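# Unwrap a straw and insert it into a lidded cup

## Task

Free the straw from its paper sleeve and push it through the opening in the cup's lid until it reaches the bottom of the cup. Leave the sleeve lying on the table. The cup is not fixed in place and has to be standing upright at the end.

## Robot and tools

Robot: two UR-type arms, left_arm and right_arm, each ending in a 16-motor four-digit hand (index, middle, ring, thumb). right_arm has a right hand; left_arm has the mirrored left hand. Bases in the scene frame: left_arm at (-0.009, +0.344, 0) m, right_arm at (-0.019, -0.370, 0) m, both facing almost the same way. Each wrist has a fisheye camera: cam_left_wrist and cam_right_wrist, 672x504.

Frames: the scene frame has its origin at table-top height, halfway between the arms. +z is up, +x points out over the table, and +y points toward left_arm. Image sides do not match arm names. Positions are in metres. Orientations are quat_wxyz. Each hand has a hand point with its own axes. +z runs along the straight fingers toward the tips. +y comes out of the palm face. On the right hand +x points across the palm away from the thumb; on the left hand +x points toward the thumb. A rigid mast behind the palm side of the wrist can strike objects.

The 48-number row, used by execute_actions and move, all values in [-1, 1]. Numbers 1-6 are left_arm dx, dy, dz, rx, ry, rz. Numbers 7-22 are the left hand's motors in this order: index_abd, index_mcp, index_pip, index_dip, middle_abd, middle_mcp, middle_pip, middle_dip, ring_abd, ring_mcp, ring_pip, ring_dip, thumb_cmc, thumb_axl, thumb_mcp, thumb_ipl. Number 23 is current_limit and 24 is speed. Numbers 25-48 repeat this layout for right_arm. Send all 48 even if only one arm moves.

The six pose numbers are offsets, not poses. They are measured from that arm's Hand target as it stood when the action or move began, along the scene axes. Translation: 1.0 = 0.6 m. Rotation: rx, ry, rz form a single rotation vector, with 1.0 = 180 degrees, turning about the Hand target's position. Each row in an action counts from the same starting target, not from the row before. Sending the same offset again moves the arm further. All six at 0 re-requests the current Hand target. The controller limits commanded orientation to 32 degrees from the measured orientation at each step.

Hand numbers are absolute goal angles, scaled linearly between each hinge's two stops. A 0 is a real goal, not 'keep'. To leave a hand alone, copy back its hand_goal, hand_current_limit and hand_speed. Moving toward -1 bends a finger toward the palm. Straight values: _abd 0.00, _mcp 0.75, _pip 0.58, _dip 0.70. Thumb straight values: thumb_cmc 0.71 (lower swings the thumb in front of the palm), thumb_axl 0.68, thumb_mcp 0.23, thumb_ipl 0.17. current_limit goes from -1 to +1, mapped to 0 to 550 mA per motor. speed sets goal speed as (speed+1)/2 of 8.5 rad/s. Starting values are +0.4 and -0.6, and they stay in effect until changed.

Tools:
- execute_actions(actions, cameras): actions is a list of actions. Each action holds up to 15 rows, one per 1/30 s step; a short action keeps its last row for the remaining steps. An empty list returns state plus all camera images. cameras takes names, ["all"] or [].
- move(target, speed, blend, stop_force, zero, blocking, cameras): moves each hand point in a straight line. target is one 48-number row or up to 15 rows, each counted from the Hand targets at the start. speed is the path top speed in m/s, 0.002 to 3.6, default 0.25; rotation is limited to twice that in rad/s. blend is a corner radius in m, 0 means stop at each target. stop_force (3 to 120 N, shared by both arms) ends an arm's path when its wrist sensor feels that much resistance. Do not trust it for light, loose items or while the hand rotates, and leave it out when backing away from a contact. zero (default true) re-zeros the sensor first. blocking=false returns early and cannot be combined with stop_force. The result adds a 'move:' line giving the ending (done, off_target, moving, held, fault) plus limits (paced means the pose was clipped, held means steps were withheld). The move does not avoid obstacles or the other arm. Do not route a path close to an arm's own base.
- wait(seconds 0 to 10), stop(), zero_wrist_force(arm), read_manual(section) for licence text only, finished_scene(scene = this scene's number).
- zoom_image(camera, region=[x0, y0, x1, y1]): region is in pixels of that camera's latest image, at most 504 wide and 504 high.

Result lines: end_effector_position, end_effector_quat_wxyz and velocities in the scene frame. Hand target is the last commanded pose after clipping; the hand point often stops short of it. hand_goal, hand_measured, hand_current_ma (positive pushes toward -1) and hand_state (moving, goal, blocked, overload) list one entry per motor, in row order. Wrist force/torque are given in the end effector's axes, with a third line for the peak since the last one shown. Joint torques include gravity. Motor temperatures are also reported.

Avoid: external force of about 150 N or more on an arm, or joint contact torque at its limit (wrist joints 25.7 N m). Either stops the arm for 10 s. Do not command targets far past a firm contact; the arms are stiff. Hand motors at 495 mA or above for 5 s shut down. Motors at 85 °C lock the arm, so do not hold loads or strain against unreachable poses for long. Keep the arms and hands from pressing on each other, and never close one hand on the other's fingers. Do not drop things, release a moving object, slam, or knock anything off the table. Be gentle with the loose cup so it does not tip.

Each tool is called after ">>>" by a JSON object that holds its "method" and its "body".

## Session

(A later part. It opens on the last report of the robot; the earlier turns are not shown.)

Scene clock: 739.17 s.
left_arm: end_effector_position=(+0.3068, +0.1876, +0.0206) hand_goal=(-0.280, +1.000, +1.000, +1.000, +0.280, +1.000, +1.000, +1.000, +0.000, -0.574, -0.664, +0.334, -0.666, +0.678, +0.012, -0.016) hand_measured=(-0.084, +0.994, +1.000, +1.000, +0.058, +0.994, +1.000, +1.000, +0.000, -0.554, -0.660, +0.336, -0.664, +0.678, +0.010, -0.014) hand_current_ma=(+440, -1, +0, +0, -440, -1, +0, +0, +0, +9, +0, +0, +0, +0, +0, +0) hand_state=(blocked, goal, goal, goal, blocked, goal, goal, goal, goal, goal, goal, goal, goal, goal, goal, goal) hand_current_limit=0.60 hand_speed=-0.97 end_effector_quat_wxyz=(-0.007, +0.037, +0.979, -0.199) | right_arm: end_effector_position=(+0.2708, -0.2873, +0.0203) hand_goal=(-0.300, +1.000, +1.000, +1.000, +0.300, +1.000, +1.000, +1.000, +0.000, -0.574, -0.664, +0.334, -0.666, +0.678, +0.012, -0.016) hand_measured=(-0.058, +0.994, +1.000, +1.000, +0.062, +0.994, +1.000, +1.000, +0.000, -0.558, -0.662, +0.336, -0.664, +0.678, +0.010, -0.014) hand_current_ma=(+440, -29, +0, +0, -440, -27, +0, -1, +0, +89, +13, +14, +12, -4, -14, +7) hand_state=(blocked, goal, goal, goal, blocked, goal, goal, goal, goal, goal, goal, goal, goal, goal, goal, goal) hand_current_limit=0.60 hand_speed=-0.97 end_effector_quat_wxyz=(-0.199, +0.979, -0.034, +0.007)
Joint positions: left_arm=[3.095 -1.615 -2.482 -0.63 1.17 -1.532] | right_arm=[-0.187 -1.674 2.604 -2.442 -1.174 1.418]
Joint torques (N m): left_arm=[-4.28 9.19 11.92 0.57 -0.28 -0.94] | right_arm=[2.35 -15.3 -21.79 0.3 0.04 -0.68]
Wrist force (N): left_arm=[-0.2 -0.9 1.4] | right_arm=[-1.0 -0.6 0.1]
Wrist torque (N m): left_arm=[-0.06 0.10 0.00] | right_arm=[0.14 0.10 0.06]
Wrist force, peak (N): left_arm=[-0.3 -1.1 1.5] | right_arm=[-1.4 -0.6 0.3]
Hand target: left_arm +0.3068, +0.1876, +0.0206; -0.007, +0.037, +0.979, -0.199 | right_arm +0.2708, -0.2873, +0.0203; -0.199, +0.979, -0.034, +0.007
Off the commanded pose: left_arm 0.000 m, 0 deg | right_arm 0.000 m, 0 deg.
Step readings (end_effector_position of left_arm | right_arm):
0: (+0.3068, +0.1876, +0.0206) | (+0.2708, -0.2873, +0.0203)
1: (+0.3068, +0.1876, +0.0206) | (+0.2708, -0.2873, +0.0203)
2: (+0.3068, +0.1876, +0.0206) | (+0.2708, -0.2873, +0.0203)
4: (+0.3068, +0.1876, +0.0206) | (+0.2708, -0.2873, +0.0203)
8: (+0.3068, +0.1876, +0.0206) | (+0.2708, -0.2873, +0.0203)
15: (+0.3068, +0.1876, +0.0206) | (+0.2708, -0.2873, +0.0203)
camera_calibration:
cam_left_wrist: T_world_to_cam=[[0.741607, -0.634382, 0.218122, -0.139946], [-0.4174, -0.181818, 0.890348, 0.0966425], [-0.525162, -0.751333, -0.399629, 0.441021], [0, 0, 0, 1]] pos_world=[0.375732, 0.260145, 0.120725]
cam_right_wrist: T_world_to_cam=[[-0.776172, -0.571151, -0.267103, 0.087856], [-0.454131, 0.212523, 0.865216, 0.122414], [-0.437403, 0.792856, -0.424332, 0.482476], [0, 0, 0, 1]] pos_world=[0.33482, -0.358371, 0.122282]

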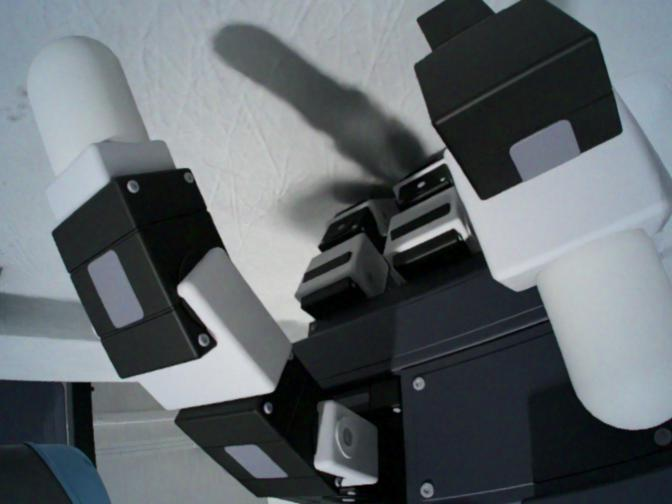

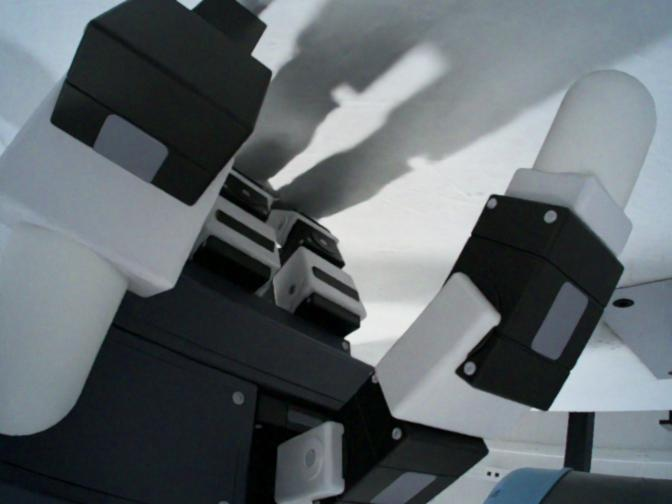

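>>> {"method": "move", "body": {"target": [0,0,0,0,0,0,-0.28,1,1,1,0.28,1,1,1,0,-0.574,-0.664,0.334,-0.666,0.678,0.012,-0.016,0.6,-0.97,-0.00117,-0.01663,0.0005,0,0,0,-0.3,1,1,1,0.3,1,1,1,0,-0.574,-0.664,0.334,-0.666,0.678,0.012,-0.016,0.6,-0.97], "speed": 0.006, "cameras": []}}

Scene clock: 751.03 s.
left_arm: end_effector_position=(+0.3068, +0.1876, +0.0206) hand_goal=(-0.280, +1.000, +1.000, +1.000, +0.280, +1.000, +1.000, +1.000, +0.000, -0.574, -0.664, +0.334, -0.666, +0.678, +0.012, -0.016) hand_measured=(-0.084, +1.000, +1.000, +1.000, +0.058, +1.000, +1.000, +1.000, +0.000, -0.554, -0.660, +0.336, -0.664, +0.678, +0.010, -0.014) hand_current_ma=(+440, +0, +0, +0, -440, +0, +0, +0, +0, +9, +0, +0, +0, +0, +0, +0) hand_state=(blocked, goal, goal, goal, blocked, goal, goal, goal, goal, goal, goal, goal, goal, goal, goal, goal) hand_current_limit=0.60 hand_speed=-0.97 end_effector_quat_wxyz=(-0.007, +0.037, +0.979, -0.199) | right_arm: end_effector_position=(+0.2701, -0.2972, +0.0206) hand_goal=(-0.300, +1.000, +1.000, +1.000, +0.300, +1.000, +1.000, +1.000, +0.000, -0.574, -0.664, +0.334, -0.666, +0.678, +0.012, -0.016) hand_measured=(-0.086, +1.000, +1.000, +1.000, +0.064, +1.000, +1.000, +1.000, +0.000, -0.558, -0.662, +0.336, -0.664, +0.678, +0.010, -0.014) hand_current_ma=(+440, +3, +1, +0, -440, +0, +0, -1, +0, +89, +13, +14, +12, -4, -14, +7) hand_state=(blocked, goal, goal, goal, blocked, goal, goal, goal, goal, goal, goal, goal, goal, goal, goal, goal) hand_current_limit=0.60 hand_speed=-0.97 end_effector_quat_wxyz=(-0.199, +0.979, -0.034, +0.007)
Joint positions: left_arm=[3.095 -1.615 -2.482 -0.63 1.17 -1.532] | right_arm=[-0.221 -1.689 2.609 -2.417 -1.176 1.381]
Joint torques (N m): left_arm=[-5.28 9.35 9.83 0.79 -0.45 -0.7] | right_arm=[-12.39 -15.68 -5.71 0.44 -2.5 -1.61]
Wrist force (N): left_arm=[-0.2 -4.4 2.0] | right_arm=[-0.6 -5.8 -2.5]
Wrist torque (N m): left_arm=[-0.12 0.04 0.01] | right_arm=[0.72 0.03 0.04]
Wrist force, peak (N): left_arm=[-0.2 -4.1 2.8] | right_arm=[-0.6 -5.8 -2.5]
Hand target: left_arm +0.3068, +0.1876, +0.0206; -0.007, +0.037, +0.979, -0.199 | right_arm +0.2701, -0.2973, +0.0206; -0.199, +0.979, -0.034, +0.007
Off the commanded pose: left_arm 0.000 m, 0 deg | right_arm 0.000 m, 0 deg.
move: done
No camera images: "cameras" was empty.

>>> {"method": "wait", "body": {"seconds": 0, "cameras": ["all"]}}

>>> {"method": "zoom_image", "body": {"camera": "cam_left_wrist", "region": [330, 100, 470, 240]}}

>>> {"method": "zoom_image", "body": {"camera": "cam_right_wrist", "region": [220, 60, 440, 225]}}

Scene clock: 758.27 s.
left_arm: end_effector_position=(+0.3068, +0.1876, +0.0206) hand_goal=(-0.280, +1.000, +1.000, +1.000, +0.280, +1.000, +1.000, +1.000, +0.000, -0.574, -0.664, +0.334, -0.666, +0.678, +0.012, -0.016) hand_measured=(-0.084, +1.000, +1.000, +1.000, +0.058, +1.000, +1.000, +1.000, +0.000, -0.554, -0.660, +0.336, -0.664, +0.678, +0.010, -0.014) hand_current_ma=(+440, +0, +0, +0, -440, +0, +0, +0, +0, +9, +0, +0, +0, +0, +0, +0) hand_state=(blocked, goal, goal, goal, blocked, goal, goal, goal, goal, goal, goal, goal, goal, goal, goal, goal) hand_current_limit=0.60 hand_speed=-0.97 end_effector_quat_wxyz=(-0.007, +0.037, +0.979, -0.199) | right_arm: end_effector_position=(+0.2701, -0.2973, +0.0206) hand_goal=(-0.300, +1.000, +1.000, +1.000, +0.300, +1.000, +1.000, +1.000, +0.000, -0.574, -0.664, +0.334, -0.666, +0.678, +0.012, -0.016) hand_measured=(-0.088, +1.000, +1.000, +1.000, +0.064, +1.000, +1.000, +1.000, +0.000, -0.558, -0.662, +0.336, -0.664, +0.678, +0.010, -0.014) hand_current_ma=(+440, +3, +1, +0, -440, +0, +0, -1, +0, +89, +13, +14, +12, -4, -14, +7) hand_state=(blocked, goal, goal, goal, blocked, goal, goal, goal, goal, goal, goal, goal, goal, goal, goal, goal) hand_current_limit=0.60 hand_speed=-0.97 end_effector_quat_wxyz=(-0.199, +0.979, -0.034, +0.007)
Joint positions: left_arm=[3.095 -1.615 -2.482 -0.63 1.17 -1.532] | right_arm=[-0.221 -1.689 2.609 -2.417 -1.176 1.381]
Joint torques (N m): left_arm=[-5.38 9.9 9.87 0.66 -0.49 -0.76] | right_arm=[-10.79 -15.73 -5.8 0.45 -2.52 -1.76]
Wrist force (N): left_arm=[-0.3 -4.1 2.3] | right_arm=[-0.9 -5.7 -2.5]
Wrist torque (N m): left_arm=[-0.09 0.05 0.00] | right_arm=[0.74 0.07 0.03]
Wrist force, peak (N): left_arm=[-0.2 -4.4 2.7] | right_arm=[-0.9 -6.1 -2.4]
Hand target: left_arm +0.3068, +0.1876, +0.0206; -0.007, +0.037, +0.979, -0.199 | right_arm +0.2701, -0.2973, +0.0206; -0.199, +0.979, -0.034, +0.007
Off the commanded pose: left_arm 0.000 m, 0 deg | right_arm 0.000 m, 0 deg.
camera_calibration:
cam_left_wrist: T_world_to_cam=[[0.741607, -0.634382, 0.218122, -0.139946], [-0.4174, -0.181818, 0.890348, 0.0966425], [-0.525162, -0.751333, -0.399629, 0.441021], [0, 0, 0, 1]] pos_world=[0.375732, 0.260145, 0.120725]
cam_right_wrist: T_world_to_cam=[[-0.776172, -0.571151, -0.267103, 0.0816813], [-0.454131, 0.212523, 0.865216, 0.123962], [-0.437403, 0.792856, -0.424332, 0.490226], [0, 0, 0, 1]] pos_world=[0.33412, -0.368371, 0.122582]

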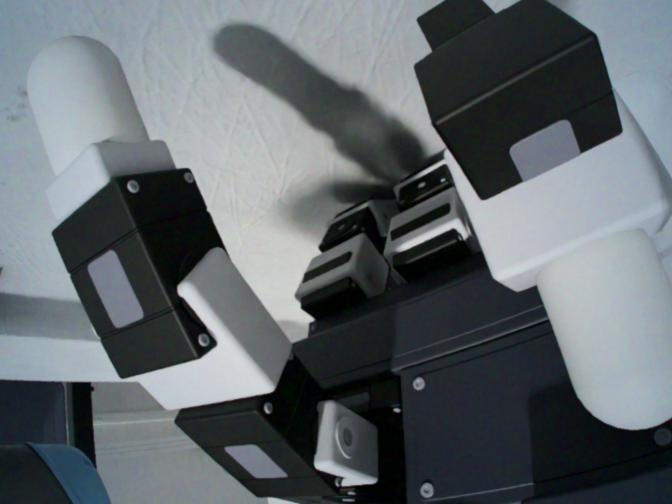

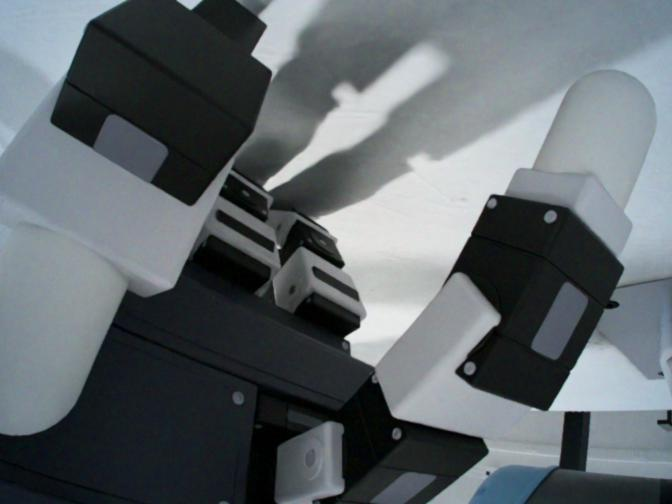

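Scaled by 3.600 from the camera's 672x504 image, which has a finer 960x720 frame.

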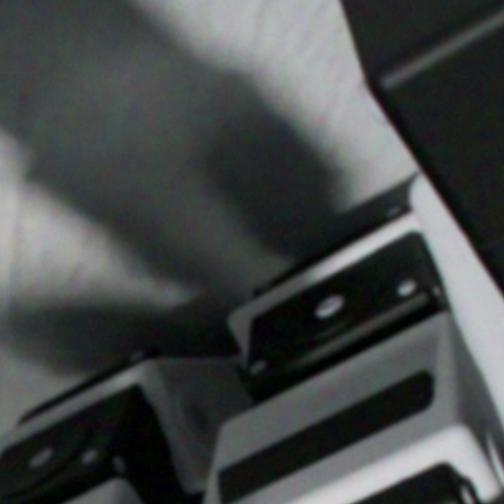

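Scaled by 2.291 from the camera's 672x504 image, which has a finer 960x720 frame.

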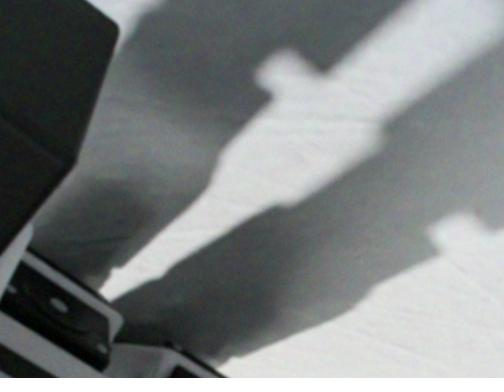

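>>> {"method": "move", "body": {"target": [0,0,0,0,0,0,-0.28,1,1,1,0.28,1,1,1,0,-0.574,-0.664,0.334,-0.666,0.678,0.012,-0.016,0.6,-0.97,-0.00117,-0.01663,0.0001,0,0,0,-0.3,1,1,1,0.3,1,1,1,0,-0.574,-0.664,0.334,-0.666,0.678,0.012,-0.016,0.6,-0.97], "speed": 0.006, "cameras": []}}

Scene clock: 774.30 s.
left_arm: end_effector_position=(+0.3068, +0.1876, +0.0206) hand_goal=(-0.280, +1.000, +1.000, +1.000, +0.280, +1.000, +1.000, +1.000, +0.000, -0.574, -0.664, +0.334, -0.666, +0.678, +0.012, -0.016) hand_measured=(-0.084, +1.000, +1.000, +1.000, +0.058, +1.000, +1.000, +1.000, +0.000, -0.554, -0.660, +0.336, -0.664, +0.678, +0.010, -0.014) hand_current_ma=(+440, +0, +0, +0, -440, +0, +0, +0, +0, +9, +0, +0, +0, +0, +0, +0) hand_state=(blocked, goal, goal, goal, blocked, goal, goal, goal, goal, goal, goal, goal, goal, goal, goal, goal) hand_current_limit=0.60 hand_speed=-0.97 end_effector_quat_wxyz=(-0.007, +0.037, +0.979, -0.199) | right_arm: end_effector_position=(+0.2694, -0.3071, +0.0207) hand_goal=(-0.300, +1.000, +1.000, +1.000, +0.300, +1.000, +1.000, +1.000, +0.000, -0.574, -0.664, +0.334, -0.666, +0.678, +0.012, -0.016) hand_measured=(-0.090, +1.000, +1.000, +1.000, +0.064, +1.000, +1.000, +1.000, +0.000, -0.558, -0.662, +0.336, -0.664, +0.678, +0.010, -0.014) hand_current_ma=(+440, +2, +1, +0, -440, +0, +0, -1, +0, +89, +13, +14, +12, -4, -14, +7) hand_state=(blocked, goal, goal, goal, blocked, goal, goal, goal, goal, goal, goal, goal, goal, goal, goal, goal) hand_current_limit=0.60 hand_speed=-0.97 end_effector_quat_wxyz=(-0.199, +0.979, -0.034, +0.007)
Joint positions: left_arm=[3.095 -1.615 -2.482 -0.63 1.17 -1.532] | right_arm=[-0.255 -1.701 2.612 -2.394 -1.179 1.344]
Joint torques (N m): left_arm=[-4.49 9.34 8.74 0.74 -0.63 -0.86] | right_arm=[-11.84 -16.41 -7.27 0.39 -1.91 -2.02]
Wrist force (N): left_arm=[0.1 -3.2 2.1] | right_arm=[-0.6 -3.2 -0.1]
Wrist torque (N m): left_arm=[-0.10 0.03 0.03] | right_arm=[0.28 0.10 0.09]
Wrist force, peak (N): left_arm=[-0.2 -4.8 2.5] | right_arm=[-0.9 -6.3 -2.3]
Hand target: left_arm +0.3068, +0.1876, +0.0206; -0.007, +0.037, +0.979, -0.199 | right_arm +0.2694, -0.3072, +0.0207; -0.199, +0.979, -0.034, +0.007
Off the commanded pose: left_arm 0.000 m, 0 deg | right_arm 0.000 m, 0 deg.
move: done
No camera images: "cameras" was empty.

>>> {"method": "move", "body": {"target": [0,0,0,0,0,0,-0.28,1,1,1,0.28,1,1,1,0,-0.574,-0.664,0.334,-0.666,0.678,0.012,-0.016,0.6,-0.97,-0.00175,-0.02494,0.0001,0,0,0,-0.3,1,1,1,0.3,1,1,1,0,-0.574,-0.664,0.334,-0.666,0.678,0.012,-0.016,0.6,-0.97], "speed": 0.008, "cameras": ["all"]}}

Scene clock: 782.47 s.
left_arm: end_effector_position=(+0.3068, +0.1876, +0.0206) hand_goal=(-0.280, +1.000, +1.000, +1.000, +0.280, +1.000, +1.000, +1.000, +0.000, -0.574, -0.664, +0.334, -0.666, +0.678, +0.012, -0.016) hand_measured=(-0.084, +0.994, +1.000, +1.000, +0.058, +0.994, +1.000, +1.000, +0.000, -0.554, -0.660, +0.336, -0.664, +0.678, +0.010, -0.014) hand_current_ma=(+440, -1, +0, +0, -440, -1, +0, +0, +0, +9, +0, +0, +0, +0, +0, +0) hand_state=(blocked, goal, goal, goal, blocked, goal, goal, goal, goal, goal, goal, goal, goal, goal, goal, goal) hand_current_limit=0.60 hand_speed=-0.97 end_effector_quat_wxyz=(-0.007, +0.037, +0.979, -0.199) | right_arm: end_effector_position=(+0.2683, -0.3221, +0.0207) hand_goal=(-0.300, +1.000, +1.000, +1.000, +0.300, +1.000, +1.000, +1.000, +0.000, -0.574, -0.664, +0.334, -0.666, +0.678, +0.012, -0.016) hand_measured=(-0.144, +0.996, +1.000, +1.000, +0.076, +0.992, +1.000, +1.000, +0.000, -0.558, -0.662, +0.336, -0.664, +0.678, +0.010, -0.014) hand_current_ma=(+440, -21, +1, +0, -440, -43, -4, -1, +0, +89, +13, +14, +12, -4, -14, +7) hand_state=(blocked, goal, goal, goal, blocked, goal, goal, goal, goal, goal, goal, goal, goal, goal, goal, goal) hand_current_limit=0.60 hand_speed=-0.97 end_effector_quat_wxyz=(-0.199, +0.979, -0.034, +0.007)
Joint positions: left_arm=[3.095 -1.615 -2.482 -0.63 1.17 -1.532] | right_arm=[-0.307 -1.718 2.617 -2.36 -1.184 1.288]
Joint torques (N m): left_arm=[-5.86 9.54 8.85 0.69 -0.74 -0.73] | right_arm=[-10.4 -15.46 -6.64 0.33 -0.8 -1.76]
Wrist force (N): left_arm=[0.0 -0.6 0.9] | right_arm=[-0.6 0.1 0.1]
Wrist torque (N m): left_arm=[-0.08 0.06 0.03] | right_arm=[0.10 0.06 0.11]
Wrist force, peak (N): left_arm=[-0.3 -3.6 2.3] | right_arm=[-0.3 -3.8 -0.1]
Hand target: left_arm +0.3068, +0.1876, +0.0206; -0.007, +0.037, +0.979, -0.199 | right_arm +0.2683, -0.3222, +0.0207; -0.199, +0.979, -0.034, +0.007
Off the commanded pose: left_arm 0.000 m, 0 deg | right_arm 0.000 m, 0 deg.
move: done
camera_calibration:
cam_left_wrist: T_world_to_cam=[[0.741607, -0.634382, 0.218122, -0.139946], [-0.4174, -0.181818, 0.890348, 0.0966425], [-0.525162, -0.751333, -0.399629, 0.441021], [0, 0, 0, 1]] pos_world=[0.375732, 0.260145, 0.120725]
cam_right_wrist: T_world_to_cam=[[-0.776197, -0.571154, -0.267023, 0.0662212], [-0.454107, 0.212636, 0.865201, 0.128412], [-0.437384, 0.792823, -0.424413, 0.509178], [0, 0, 0, 1]] pos_world=[0.33242, -0.393171, 0.122681]

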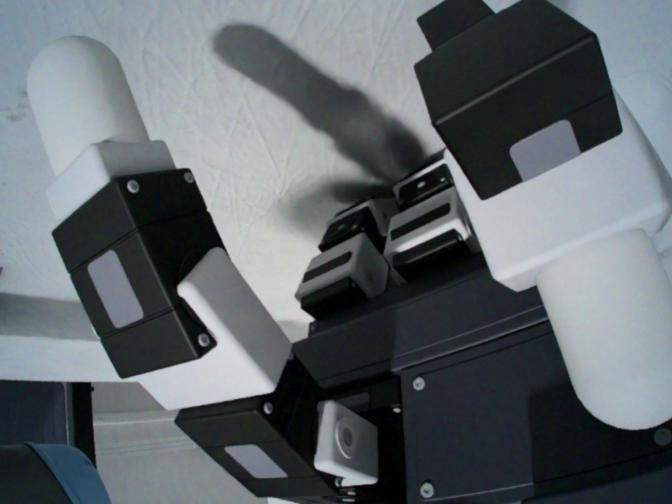

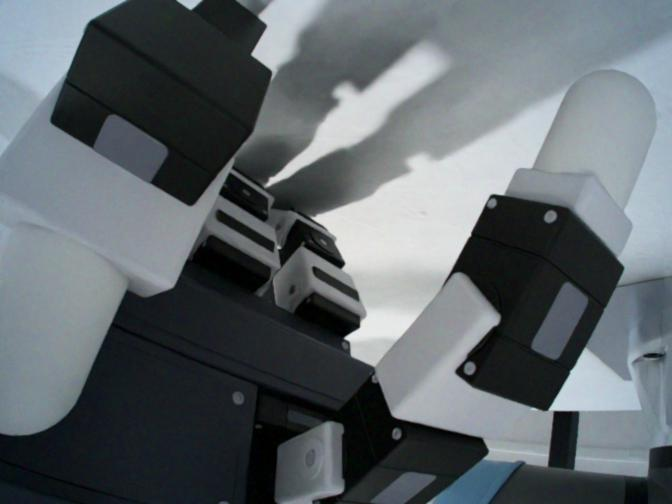

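>>> {"method": "execute_actions", "body": {"actions": [[[0,0,0,0,0,0,-0.28,1,1,1,0.28,1,1,1,0,-0.574,-0.664,0.334,-0.666,0.678,0.012,-0.016,0.6,-0.97,0,0,0,0,0,0,0.12,1,1,1,-0.12,1,1,1,0,-0.574,-0.664,0.334,-0.666,0.678,0.012,-0.016,0.4,-0.97]]], "cameras": []}}

>>> {"method": "move", "body": {"target": [0,0,0,0,0,0,-0.28,1,1,1,0.28,1,1,1,0,-0.574,-0.664,0.334,-0.666,0.678,0.012,-0.016,0.6,-0.97,-0.1,0,0.06667,0,0,0,0.12,1,1,1,-0.12,1,1,1,0,-0.574,-0.664,0.334,-0.666,0.678,0.012,-0.016,0.4,-0.97], "speed": 0.05, "cameras": ["all"]}}

Scene clock: 858.07 s.
left_arm: end_effector_position=(+0.3068, +0.1876, +0.0206) hand_goal=(-0.280, +1.000, +1.000, +1.000, +0.280, +1.000, +1.000, +1.000, +0.000, -0.574, -0.664, +0.334, -0.666, +0.678, +0.012, -0.016) hand_measured=(-0.084, +0.994, +1.000, +1.000, +0.058, +0.994, +1.000, +1.000, +0.000, -0.554, -0.660, +0.336, -0.664, +0.678, +0.010, -0.014) hand_current_ma=(+440, -1, +0, +0, -440, -1, +0, +0, +0, +9, +0, +0, +0, +0, +0, +0) hand_state=(blocked, goal, goal, goal, blocked, goal, goal, goal, goal, goal, goal, goal, goal, goal, goal, goal) hand_current_limit=0.60 hand_speed=-0.97 end_effector_quat_wxyz=(-0.007, +0.037, +0.979, -0.199) | right_arm: end_effector_position=(+0.2683, -0.3222, +0.0207) hand_goal=(+0.120, +1.000, +1.000, +1.000, -0.120, +1.000, +1.000, +1.000, +0.000, -0.574, -0.664, +0.334, -0.666, +0.678, +0.012, -0.016) hand_measured=(-0.138, +0.996, +1.000, +1.000, +0.070, +0.992, +1.000, +1.000, +0.000, -0.558, -0.662, +0.336, -0.664, +0.678, +0.010, -0.014) hand_current_ma=(+71, -21, +1, +0, -66, -43, -4, -1, +0, +89, +13, +14, +12, -4, -14, +7) hand_state=(moving, goal, goal, goal, moving, goal, goal, goal, goal, goal, goal, goal, goal, goal, goal, goal) hand_current_limit=0.40 hand_speed=-0.97 end_effector_quat_wxyz=(-0.199, +0.979, -0.034, +0.007)
Joint positions: left_arm=[3.095 -1.615 -2.482 -0.63 1.17 -1.532] | right_arm=[-0.307 -1.719 2.617 -2.36 -1.184 1.288]
Joint torques (N m): left_arm=[-5.82 10.12 7.85 0.68 -1.01 -0.76] | right_arm=[-9.59 -14.76 -7.83 0.5 -0.46 -1.61]
Wrist force (N): left_arm=[0.1 -0.4 0.9] | right_arm=[-1.0 0.1 0.1]
Wrist torque (N m): left_arm=[-0.06 0.05 0.02] | right_arm=[0.09 0.12 0.07]
Wrist force, peak (N): left_arm=[-0.1 -0.4 1.4] | right_arm=[-1.2 -0.1 0.3]
Hand target: left_arm +0.3068, +0.1876, +0.0206; -0.007, +0.037, +0.979, -0.199 | right_arm +0.2683, -0.3222, +0.0207; -0.199, +0.979, -0.034, +0.007
Off the commanded pose: left_arm 0.000 m, 0 deg | right_arm 0.000 m, 0 deg.
Step readings (end_effector_position of left_arm | right_arm):
0: (+0.3068, +0.1876, +0.0206) | (+0.2683, -0.3222, +0.0207)
1: (+0.3068, +0.1876, +0.0206) | (+0.2683, -0.3222, +0.0207)
2: (+0.3068, +0.1876, +0.0206) | (+0.2683, -0.3222, +0.0207)
4: (+0.3068, +0.1876, +0.0206) | (+0.2683, -0.3222, +0.0207)
8: (+0.3068, +0.1876, +0.0206) | (+0.2683, -0.3222, +0.0207)
15: (+0.3068, +0.1876, +0.0206) | (+0.2683, -0.3222, +0.0207)
No camera images: "cameras" was empty.

Scene clock: 860.50 s.
left_arm: end_effector_position=(+0.3068, +0.1876, +0.0206) hand_goal=(-0.280, +1.000, +1.000, +1.000, +0.280, +1.000, +1.000, +1.000, +0.000, -0.574, -0.664, +0.334, -0.666, +0.678, +0.012, -0.016) hand_measured=(-0.084, +0.994, +1.000, +1.000, +0.058, +0.994, +1.000, +1.000, +0.000, -0.554, -0.660, +0.336, -0.664, +0.678, +0.010, -0.014) hand_current_ma=(+440, -1, +0, +0, -440, -1, +0, +0, +0, +9, +0, +0, +0, +0, +0, +0) hand_state=(blocked, goal, goal, goal, blocked, goal, goal, goal, goal, goal, goal, goal, goal, goal, goal, goal) hand_current_limit=0.60 hand_speed=-0.97 end_effector_quat_wxyz=(-0.007, +0.037, +0.979, -0.199) | right_arm: end_effector_position=(+0.2083, -0.3222, +0.0607) hand_goal=(+0.120, +1.000, +1.000, +1.000, -0.120, +1.000, +1.000, +1.000, +0.000, -0.574, -0.664, +0.334, -0.666, +0.678, +0.012, -0.016) hand_measured=(+0.116, +0.994, +1.000, +1.000, -0.116, +0.992, +1.000, +1.000, +0.000, -0.558, -0.662, +0.336, -0.664, +0.678, +0.010, -0.014) hand_current_ma=(-18, -29, +1, +0, +19, -43, -4, -1, +0, +89, +13, +14, +12, -4, -14, +7) hand_state=(goal, goal, goal, goal, goal, goal, goal, goal, goal, goal, goal, goal, goal, goal, goal, goal) hand_current_limit=0.40 hand_speed=-0.97 end_effector_quat_wxyz=(-0.199, +0.979, -0.034, +0.007)
Joint positions: left_arm=[3.095 -1.615 -2.482 -0.63 1.17 -1.532] | right_arm=[-0.396 -2.11 2.668 -1.984 -1.195 1.193]
Joint torques (N m): left_arm=[-4.76 9.37 9.11 0.61 -0.87 -0.81] | right_arm=[-10.3 -4.26 -27.96 0.52 2.01 -1.69]
Wrist force (N): left_arm=[-0.1 -0.3 1.2] | right_arm=[-0.6 0.0 0.4]
Wrist torque (N m): left_arm=[-0.07 0.08 0.01] | right_arm=[0.06 0.06 0.10]
Wrist force, peak (N): left_arm=[0.1 -0.6 1.3] | right_arm=[-1.1 0.2 0.4]
Hand target: left_arm +0.3068, +0.1876, +0.0206; -0.007, +0.037, +0.979, -0.199 | right_arm +0.2083, -0.3222, +0.0607; -0.199, +0.979, -0.034, +0.007
Off the commanded pose: left_arm 0.000 m, 0 deg | right_arm 0.000 m, 0 deg.
move: done
camera_calibration:
cam_left_wrist: T_world_to_cam=[[0.741607, -0.634382, 0.218122, -0.139946], [-0.4174, -0.181818, 0.890348, 0.0966425], [-0.525162, -0.751333, -0.399629, 0.441021], [0, 0, 0, 1]] pos_world=[0.375732, 0.260145, 0.120725]
cam_right_wrist: T_world_to_cam=[[-0.776208, -0.571133, -0.267035, 0.0302866], [-0.45407, 0.212567, 0.865237, 0.0665365], [-0.437402, 0.792857, -0.424331, 0.499996], [0, 0, 0, 1]] pos_world=[0.27242, -0.393271, 0.162681]

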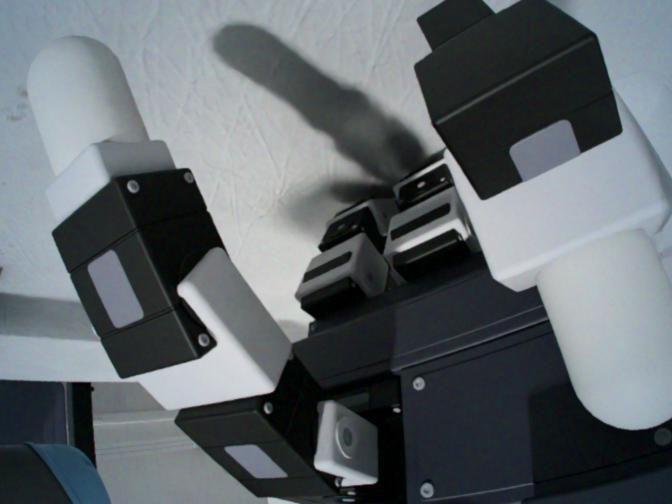

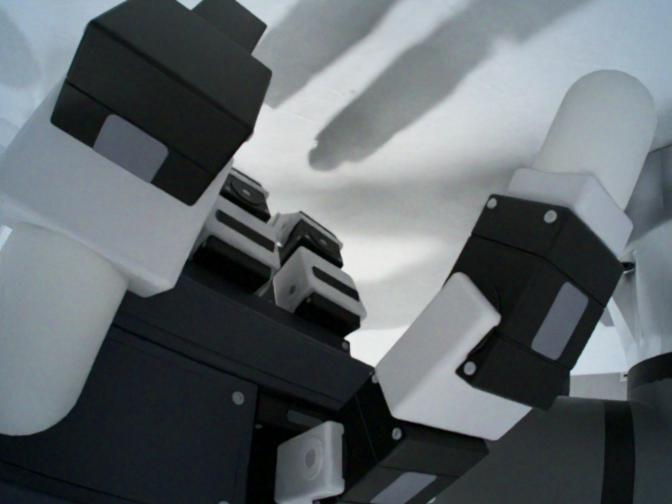

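>>> {"method": "move", "body": {"target": [0,0,0,0,0,0,-0.28,1,1,1,0.28,1,1,1,0,-0.574,-0.664,0.334,-0.666,0.678,0.012,-0.016,0.6,-0.97,0.2,0,0,0,0,0,0.12,1,1,1,-0.12,1,1,1,0,-0.574,-0.664,0.334,-0.666,0.678,0.012,-0.016,0.4,-0.97], "speed": 0.08, "cameras": ["cam_right_wrist"]}}

Scene clock: 868.27 s.
left_arm: end_effector_position=(+0.3068, +0.1876, +0.0206) hand_goal=(-0.280, +1.000, +1.000, +1.000, +0.280, +1.000, +1.000, +1.000, +0.000, -0.574, -0.664, +0.334, -0.666, +0.678, +0.012, -0.016) hand_measured=(-0.084, +0.994, +1.000, +1.000, +0.058, +0.994, +1.000, +1.000, +0.000, -0.554, -0.660, +0.336, -0.664, +0.678, +0.010, -0.014) hand_current_ma=(+440, -1, +0, +0, -440, -1, +0, +0, +0, +9, +0, +0, +0, +0, +0, +0) hand_state=(blocked, goal, goal, goal, blocked, goal, goal, goal, goal, goal, goal, goal, goal, goal, goal, goal) hand_current_limit=0.60 hand_speed=-0.97 end_effector_quat_wxyz=(-0.007, +0.037, +0.979, -0.199) | right_arm: end_effector_position=(+0.3282, -0.3222, +0.0608) hand_goal=(+0.120, +1.000, +1.000, +1.000, -0.120, +1.000, +1.000, +1.000, +0.000, -0.574, -0.664, +0.334, -0.666, +0.678, +0.012, -0.016) hand_measured=(+0.116, +0.994, +1.000, +1.000, -0.116, +0.992, +1.000, +1.000, +0.000, -0.558, -0.662, +0.336, -0.664, +0.678, +0.010, -0.014) hand_current_ma=(-17, -30, +1, +0, +17, -43, -4, -1, +0, +89, +13, +14, +12, -4, -14, +7) hand_state=(goal, goal, goal, goal, goal, goal, goal, goal, goal, goal, goal, goal, goal, goal, goal, goal) hand_current_limit=0.40 hand_speed=-0.97 end_effector_quat_wxyz=(-0.199, +0.979, -0.034, +0.007)
Joint positions: left_arm=[3.095 -1.615 -2.482 -0.63 1.17 -1.532] | right_arm=[-0.25 -1.656 2.422 -2.252 -1.178 1.349]
Joint torques (N m): left_arm=[-4.3 10.09 7.95 0.73 -1.02 -0.73] | right_arm=[6.76 -5.37 -24.63 -5.43 -0.83 1.62]
Wrist force (N): left_arm=[-0.3 -0.7 1.2] | right_arm=[-0.9 0.2 0.4]
Wrist torque (N m): left_arm=[-0.12 0.12 -0.01] | right_arm=[0.09 0.10 -0.03]
Wrist force, peak (N): left_arm=[0.3 -0.7 1.3] | right_arm=[-1.4 0.0 0.4]
Hand target: left_arm +0.3068, +0.1876, +0.0206; -0.007, +0.037, +0.979, -0.199 | right_arm +0.3283, -0.3222, +0.0607; -0.199, +0.979, -0.034, +0.007
Off the commanded pose: left_arm 0.000 m, 0 deg | right_arm 0.000 m, 0 deg.
move: done
camera_calibration:
cam_right_wrist: T_world_to_cam=[[-0.776146, -0.571163, -0.267151, 0.123336], [-0.454175, 0.212491, 0.865201, 0.120996], [-0.437404, 0.792856, -0.424332, 0.55244], [0, 0, 0, 1]] pos_world=[0.39232, -0.393271, 0.162682]
Images, in order (width x height): cam_right_wrist 672x504.

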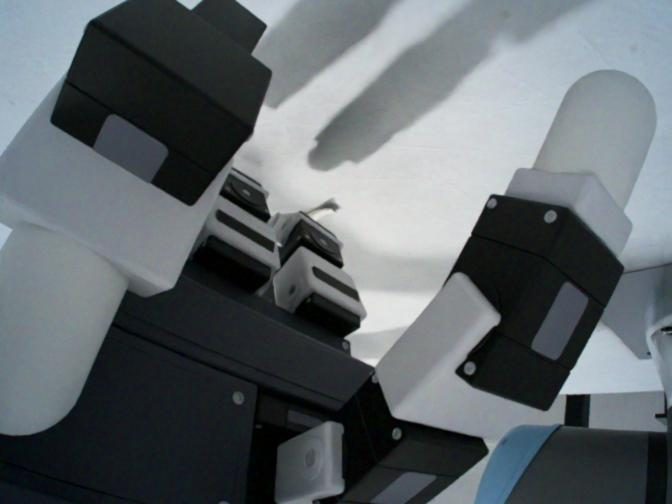

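>>> {"method": "move", "body": {"target": [[0,0,0,0,0,0,-0.28,1,1,1,0.28,1,1,1,0,-0.574,-0.664,0.334,-0.666,0.678,0.012,-0.016,0.6,-0.97,-0.0893,0.1265,0,0,0,0,0.12,1,1,1,-0.12,1,1,1,0,-0.574,-0.664,0.334,-0.666,0.678,0.012,-0.016,0.4,-0.97],[0,0,0,0,0,0,-0.28,1,1,1,0.28,1,1,1,0,-0.574,-0.664,0.334,-0.666,0.678,0.012,-0.016,0.6,-0.97,-0.0893,0.1265,-0.0500,0,0,0,0.12,1,1,1,-0.12,1,1,1,0,-0.574,-0.664,0.334,-0.666,0.678,0.012,-0.016,0.4,-0.97]], "speed": [0.06,0.03], "cameras": ["all"]}}

Scene clock: 986.03 s.
left_arm: end_effector_position=(+0.3068, +0.1876, +0.0206) hand_goal=(-0.280, +1.000, +1.000, +1.000, +0.280, +1.000, +1.000, +1.000, +0.000, -0.574, -0.664, +0.334, -0.666, +0.678, +0.012, -0.016) hand_measured=(-0.084, +0.994, +1.000, +1.000, +0.058, +0.994, +1.000, +1.000, +0.000, -0.554, -0.660, +0.336, -0.664, +0.678, +0.010, -0.014) hand_current_ma=(+440, -1, +0, +0, -440, -1, +0, +0, +0, +9, +0, +0, +0, +0, +0, +0) hand_state=(blocked, goal, goal, goal, blocked, goal, goal, goal, goal, goal, goal, goal, goal, goal, goal, goal) hand_current_limit=0.60 hand_speed=-0.97 end_effector_quat_wxyz=(-0.007, +0.037, +0.979, -0.199) | right_arm: end_effector_position=(+0.2748, -0.2463, +0.0308) hand_goal=(+0.120, +1.000, +1.000, +1.000, -0.120, +1.000, +1.000, +1.000, +0.000, -0.574, -0.664, +0.334, -0.666, +0.678, +0.012, -0.016) hand_measured=(+0.116, +0.994, +1.000, +1.000, -0.116, +0.992, +1.000, +1.000, +0.000, -0.558, -0.662, +0.336, -0.664, +0.678, +0.010, -0.014) hand_current_ma=(-17, -30, +1, +0, +17, -43, -4, -1, +0, +89, +13, +14, +12, -4, -14, +7) hand_state=(goal, goal, goal, goal, goal, goal, goal, goal, goal, goal, goal, goal, goal, goal, goal, goal) hand_current_limit=0.40 hand_speed=-0.97 end_effector_quat_wxyz=(-0.199, +0.979, -0.034, +0.007)
Joint positions: left_arm=[3.095 -1.615 -2.482 -0.63 1.17 -1.532] | right_arm=[-0.049 -1.647 2.562 -2.484 -1.17 1.567]
Joint torques (N m): left_arm=[-3.86 10.07 8.45 0.88 -1.28 -0.81] | right_arm=[8.31 -4.15 -8.01 -5.66 -0.74 1.61]
Wrist force (N): left_arm=[0.0 -0.4 1.1] | right_arm=[-1.0 0.5 0.1]
Wrist torque (N m): left_arm=[-0.07 0.07 0.02] | right_arm=[0.14 0.11 -0.02]
Wrist force, peak (N): left_arm=[-0.1 -0.7 1.3] | right_arm=[-1.4 0.0 -0.1]
Hand target: left_arm +0.3068, +0.1876, +0.0206; -0.007, +0.037, +0.979, -0.199 | right_arm +0.2748, -0.2463, +0.0307; -0.199, +0.979, -0.034, +0.007
Off the commanded pose: left_arm 0.000 m, 0 deg | right_arm 0.000 m, 0 deg.
move: done
camera_calibration:
cam_left_wrist: T_world_to_cam=[[0.741607, -0.634382, 0.218122, -0.139946], [-0.4174, -0.181818, 0.890348, 0.0966425], [-0.525162, -0.751333, -0.399629, 0.441021], [0, 0, 0, 1]] pos_world=[0.375732, 0.260145, 0.120725]
cam_right_wrist: T_world_to_cam=[[-0.776182, -0.571146, -0.267084, 0.117185], [-0.454114, 0.212535, 0.865222, 0.10643], [-0.437403, 0.792856, -0.424332, 0.456174], [0, 0, 0, 1]] pos_world=[0.33882, -0.317371, 0.132782]

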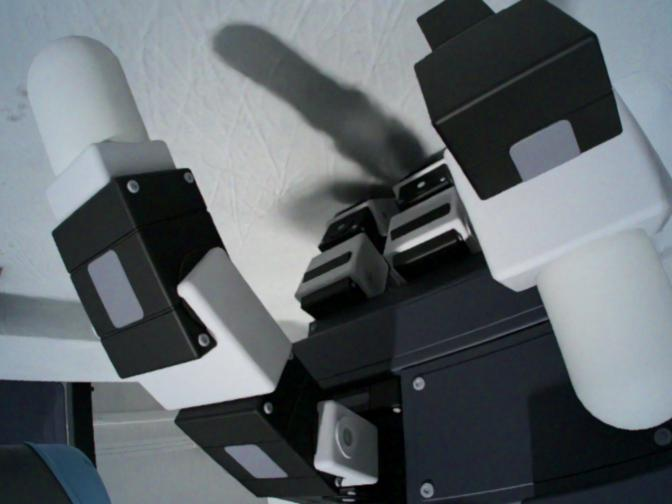

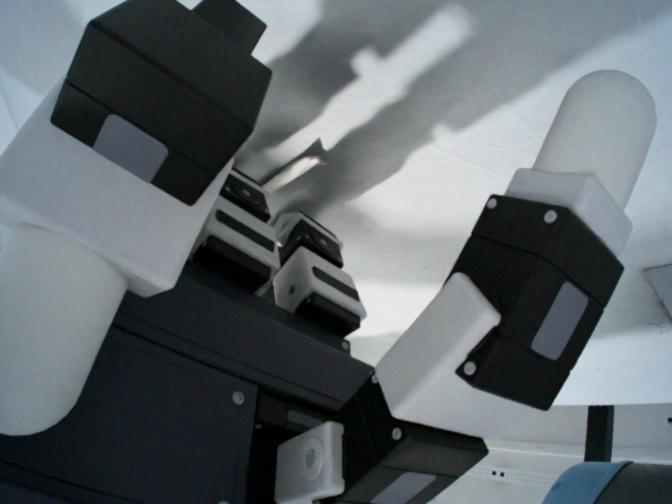

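>>> {"method": "zoom_image", "body": {"camera": "cam_right_wrist", "region": [230, 110, 370, 215]}}

Scaled by 3.600 from the camera's 672x504 image, which has a finer 960x720 frame.

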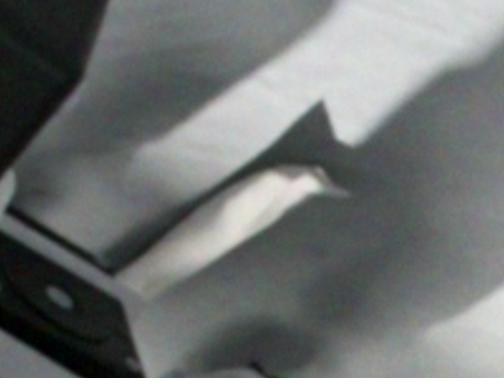

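>>> {"method": "move", "body": {"target": [0,0,0,0,0,0,-0.28,1,1,1,0.28,1,1,1,0,-0.574,-0.664,0.334,-0.666,0.678,0.012,-0.016,0.6,-0.97,0,0,-0.0172,0,0,0,0.12,1,1,1,-0.12,1,1,1,0,-0.574,-0.664,0.334,-0.666,0.678,0.012,-0.016,0.4,-0.97], "speed": 0.02, "cameras": []}}

>>> {"method": "execute_actions", "body": {"actions": [[[0,0,0,0,0,0,-0.28,1,1,1,0.28,1,1,1,0,-0.574,-0.664,0.334,-0.666,0.678,0.012,-0.016,0.6,-0.97,0,0,0,0,0,0,-0.2,1,1,1,0.2,1,1,1,0,-0.574,-0.664,0.334,-0.666,0.678,0.012,-0.016,0.4,-0.98]],[[0,0,0,0,0,0,-0.28,1,1,1,0.28,1,1,1,0,-0.574,-0.664,0.334,-0.666,0.678,0.012,-0.016,0.6,-0.97,0,0,0,0,0,0,-0.2,1,1,1,0.2,1,1,1,0,-0.574,-0.664,0.334,-0.666,0.678,0.012,-0.016,0.4,-0.98]]], "cameras": []}}

>>> {"method": "wait", "body": {"seconds": 3, "cameras": ["all"]}}

Scene clock: 1007.10 s.
left_arm: end_effector_position=(+0.3068, +0.1876, +0.0206) hand_goal=(-0.280, +1.000, +1.000, +1.000, +0.280, +1.000, +1.000, +1.000, +0.000, -0.574, -0.664, +0.334, -0.666, +0.678, +0.012, -0.016) hand_measured=(-0.084, +0.994, +1.000, +1.000, +0.058, +0.994, +1.000, +1.000, +0.000, -0.554, -0.660, +0.336, -0.664, +0.678, +0.010, -0.014) hand_current_ma=(+440, -1, +0, +0, -440, -1, +0, +0, +0, +9, +0, +0, +0, +0, +0, +0) hand_state=(blocked, goal, goal, goal, blocked, goal, goal, goal, goal, goal, goal, goal, goal, goal, goal, goal) hand_current_limit=0.60 hand_speed=-0.97 end_effector_quat_wxyz=(-0.007, +0.037, +0.979, -0.199) | right_arm: end_effector_position=(+0.2748, -0.2463, +0.0205) hand_goal=(+0.120, +1.000, +1.000, +1.000, -0.120, +1.000, +1.000, +1.000, +0.000, -0.574, -0.664, +0.334, -0.666, +0.678, +0.012, -0.016) hand_measured=(+0.116, +0.994, +1.000, +1.000, -0.116, +0.994, +1.000, +1.000, +0.000, -0.558, -0.662, +0.336, -0.664, +0.678, +0.010, -0.014) hand_current_ma=(-16, -30, +1, +0, +17, -31, -4, -1, +0, +89, +13, +14, +12, -4, -14, +7) hand_state=(goal, goal, goal, goal, goal, goal, goal, goal, goal, goal, goal, goal, goal, goal, goal, goal) hand_current_limit=0.40 hand_speed=-0.97 end_effector_quat_wxyz=(-0.199, +0.979, -0.034, +0.007) end_effector_velocity=(+0.000, +0.000, -0.001) end_effector_angular_velocity=(+0.001, -0.001, -0.001)
Joint positions: left_arm=[3.095 -1.615 -2.482 -0.63 1.17 -1.532] | right_arm=[-0.049 -1.611 2.574 -2.533 -1.17 1.567]
Joint velocities: left_arm=[within noise] | right_arm=[0 0.002 0.002 -0.006 0.001 0]
Joint torques (N m): left_arm=[-4.17 10.3 8.71 0.73 -1.35 -0.69] | right_arm=[-7.14 -2.69 -6.59 -5.48 1.3 1.25]
Wrist force (N): left_arm=[0.2 -0.7 1.1] | right_arm=[-1.0 0.0 -0.6]
Wrist torque (N m): left_arm=[-0.10 0.04 0.04] | right_arm=[0.22 0.11 -0.03]
Wrist force, peak (N): left_arm=[-0.1 -0.5 1.4] | right_arm=[-1.0 0.1 -1.1]
Hand target: left_arm +0.3068, +0.1876, +0.0206; -0.007, +0.037, +0.979, -0.199 | right_arm +0.2748, -0.2463, +0.0204; -0.199, +0.979, -0.034, +0.007
Off the commanded pose: left_arm 0.000 m, 0 deg | right_arm 0.000 m, 0 deg.
move: done
No camera images: "cameras" was empty.

Scene clock: 1009.70 s.
left_arm: end_effector_position=(+0.3068, +0.1876, +0.0206) hand_goal=(-0.280, +1.000, +1.000, +1.000, +0.280, +1.000, +1.000, +1.000, +0.000, -0.574, -0.664, +0.334, -0.666, +0.678, +0.012, -0.016) hand_measured=(-0.084, +0.994, +1.000, +1.000, +0.058, +0.994, +1.000, +1.000, +0.000, -0.554, -0.660, +0.336, -0.664, +0.678, +0.010, -0.014) hand_current_ma=(+440, -1, +0, +0, -440, -1, +0, +0, +0, +9, +0, +0, +0, +0, +0, +0) hand_state=(blocked, goal, goal, goal, blocked, goal, goal, goal, goal, goal, goal, goal, goal, goal, goal, goal) hand_current_limit=0.60 hand_speed=-0.97 end_effector_quat_wxyz=(-0.007, +0.037, +0.979, -0.199) | right_arm: end_effector_position=(+0.2748, -0.2463, +0.0204) hand_goal=(-0.200, +1.000, +1.000, +1.000, +0.200, +1.000, +1.000, +1.000, +0.000, -0.574, -0.664, +0.334, -0.666, +0.678, +0.012, -0.016) hand_measured=(-0.054, +0.994, +1.000, +1.000, +0.052, +0.994, +1.000, +1.000, +0.000, -0.558, -0.662, +0.336, -0.664, +0.678, +0.010, -0.014) hand_current_ma=(+150, -30, +1, +0, -157, -31, -4, -1, +0, +89, +13, +14, +12, -4, -14, +7) hand_state=(moving, goal, goal, goal, moving, goal, goal, goal, goal, goal, goal, goal, goal, goal, goal, goal) hand_current_limit=0.40 hand_speed=-0.98 end_effector_quat_wxyz=(-0.199, +0.979, -0.034, +0.007)
Joint positions: left_arm=[3.095 -1.615 -2.482 -0.63 1.17 -1.532] | right_arm=[-0.049 -1.611 2.574 -2.533 -1.17 1.567]
Joint torques (N m): left_arm=[-4.32 10.99 8.79 0.75 -1.31 -0.75] | right_arm=[-0.23 -5.14 -7.09 -5.48 -0.76 1.48]
Wrist force (N): left_arm=[-0.2 -1.1 1.4] | right_arm=[-1.1 -0.4 0.1]
Wrist torque (N m): left_arm=[-0.10 0.09 -0.01] | right_arm=[0.15 0.12 -0.03]
Wrist force, peak (N): left_arm=[0.0 -1.4 1.4] | right_arm=[-1.2 0.0 -0.8]
Hand target: left_arm +0.3068, +0.1876, +0.0206; -0.007, +0.037, +0.979, -0.199 | right_arm +0.2748, -0.2463, +0.0204; -0.199, +0.979, -0.034, +0.007
Off the commanded pose: left_arm 0.000 m, 0 deg | right_arm 0.000 m, 0 deg.
Step readings (end_effector_position of left_arm | right_arm):
0: (+0.3068, +0.1876, +0.0206) | (+0.2748, -0.2463, +0.0205)
1: (+0.3068, +0.1876, +0.0206) | (+0.2748, -0.2463, +0.0205)
2: (+0.3068, +0.1876, +0.0206) | (+0.2748, -0.2463, +0.0205)
4: (+0.3068, +0.1876, +0.0206) | (+0.2748, -0.2463, +0.0205)
8: (+0.3068, +0.1876, +0.0206) | (+0.2748, -0.2463, +0.0204)
15: (+0.3068, +0.1876, +0.0206) | (+0.2748, -0.2463, +0.0204)
16: (+0.3068, +0.1876, +0.0206) | (+0.2748, -0.2463, +0.0204)
17: (+0.3068, +0.1876, +0.0206) | (+0.2748, -0.2463, +0.0204)
19: (+0.3068, +0.1876, +0.0206) | (+0.2748, -0.2463, +0.0204)
23: (+0.3068, +0.1876, +0.0206) | (+0.2748, -0.2463, +0.0204)
30: (+0.3068, +0.1876, +0.0206) | (+0.2748, -0.2463, +0.0204)
No camera images: "cameras" was empty.

Scene clock: 1012.70 s.
left_arm: end_effector_position=(+0.3068, +0.1876, +0.0206) hand_goal=(-0.280, +1.000, +1.000, +1.000, +0.280, +1.000, +1.000, +1.000, +0.000, -0.574, -0.664, +0.334, -0.666, +0.678, +0.012, -0.016) hand_measured=(-0.084, +0.994, +1.000, +1.000, +0.058, +0.994, +1.000, +1.000, +0.000, -0.554, -0.660, +0.336, -0.664, +0.678, +0.010, -0.014) hand_current_ma=(+440, -1, +0, +0, -440, -1, +0, +0, +0, +9, +0, +0, +0, +0, +0, +0) hand_state=(blocked, goal, goal, goal, blocked, goal, goal, goal, goal, goal, goal, goal, goal, goal, goal, goal) hand_current_limit=0.60 hand_speed=-0.97 end_effector_quat_wxyz=(-0.007, +0.037, +0.979, -0.199) | right_arm: end_effector_position=(+0.2748, -0.2463, +0.0204) hand_goal=(-0.200, +1.000, +1.000, +1.000, +0.200, +1.000, +1.000, +1.000, +0.000, -0.574, -0.664, +0.334, -0.666, +0.678, +0.012, -0.016) hand_measured=(-0.062, +0.994, +1.000, +1.000, +0.058, +0.994, +1.000, +1.000, +0.000, -0.558, -0.662, +0.336, -0.664, +0.678, +0.010, -0.014) hand_current_ma=(+385, -30, +1, +0, -385, -31, -4, -1, +0, +89, +13, +14, +12, -4, -14, +7) hand_state=(blocked, goal, goal, goal, blocked, goal, goal, goal, goal, goal, goal, goal, goal, goal, goal, goal) hand_current_limit=0.40 hand_speed=-0.98 end_effector_quat_wxyz=(-0.199, +0.979, -0.034, +0.007)
Joint positions: left_arm=[3.095 -1.615 -2.482 -0.63 1.17 -1.532] | right_arm=[-0.049 -1.611 2.574 -2.533 -1.17 1.567]
Joint torques (N m): left_arm=[-4.18 11.09 8.46 0.74 -1.42 -0.85] | right_arm=[7.54 -5.65 -8.56 -5.03 -0.72 1.48]
Wrist force (N): left_arm=[0.0 -1.5 1.3] | right_arm=[-0.8 -0.8 0.2]
Wrist torque (N m): left_arm=[-0.08 0.06 0.02] | right_arm=[0.15 0.10 0.00]
Wrist force, peak (N): left_arm=[-0.1 -1.9 1.6] | right_arm=[-1.1 -1.0 0.7]
Hand target: left_arm +0.3068, +0.1876, +0.0206; -0.007, +0.037, +0.979, -0.199 | right_arm +0.2748, -0.2463, +0.0204; -0.199, +0.979, -0.034, +0.007
Off the commanded pose: left_arm 0.000 m, 0 deg | right_arm 0.000 m, 0 deg.
wait: 3.00 s; at rest by 0.17 s
camera_calibration:
cam_left_wrist: T_world_to_cam=[[0.741607, -0.634382, 0.218122, -0.139946], [-0.4174, -0.181818, 0.890348, 0.0966425], [-0.525162, -0.751333, -0.399629, 0.441021], [0, 0, 0, 1]] pos_world=[0.375732, 0.260145, 0.120725]
cam_right_wrist: T_world_to_cam=[[-0.776172, -0.571151, -0.267103, 0.114405], [-0.454131, 0.212523, 0.865216, 0.115431], [-0.437403, 0.792856, -0.424332, 0.451761], [0, 0, 0, 1]] pos_world=[0.33882, -0.317371, 0.122382]

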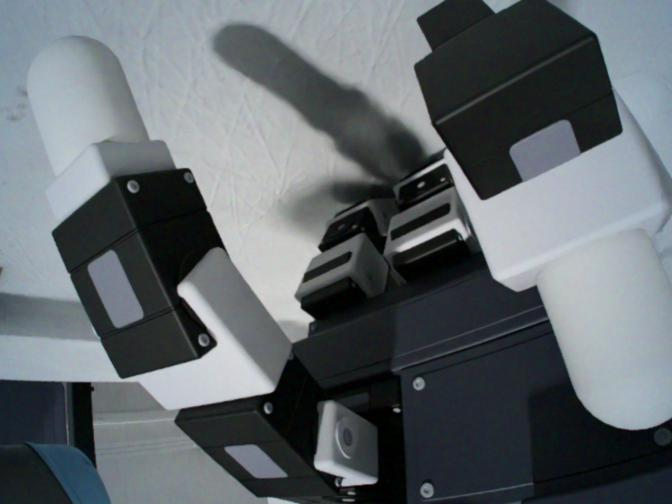

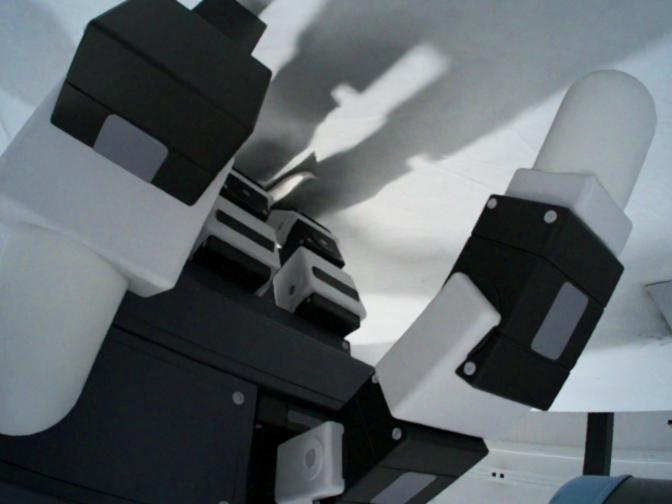

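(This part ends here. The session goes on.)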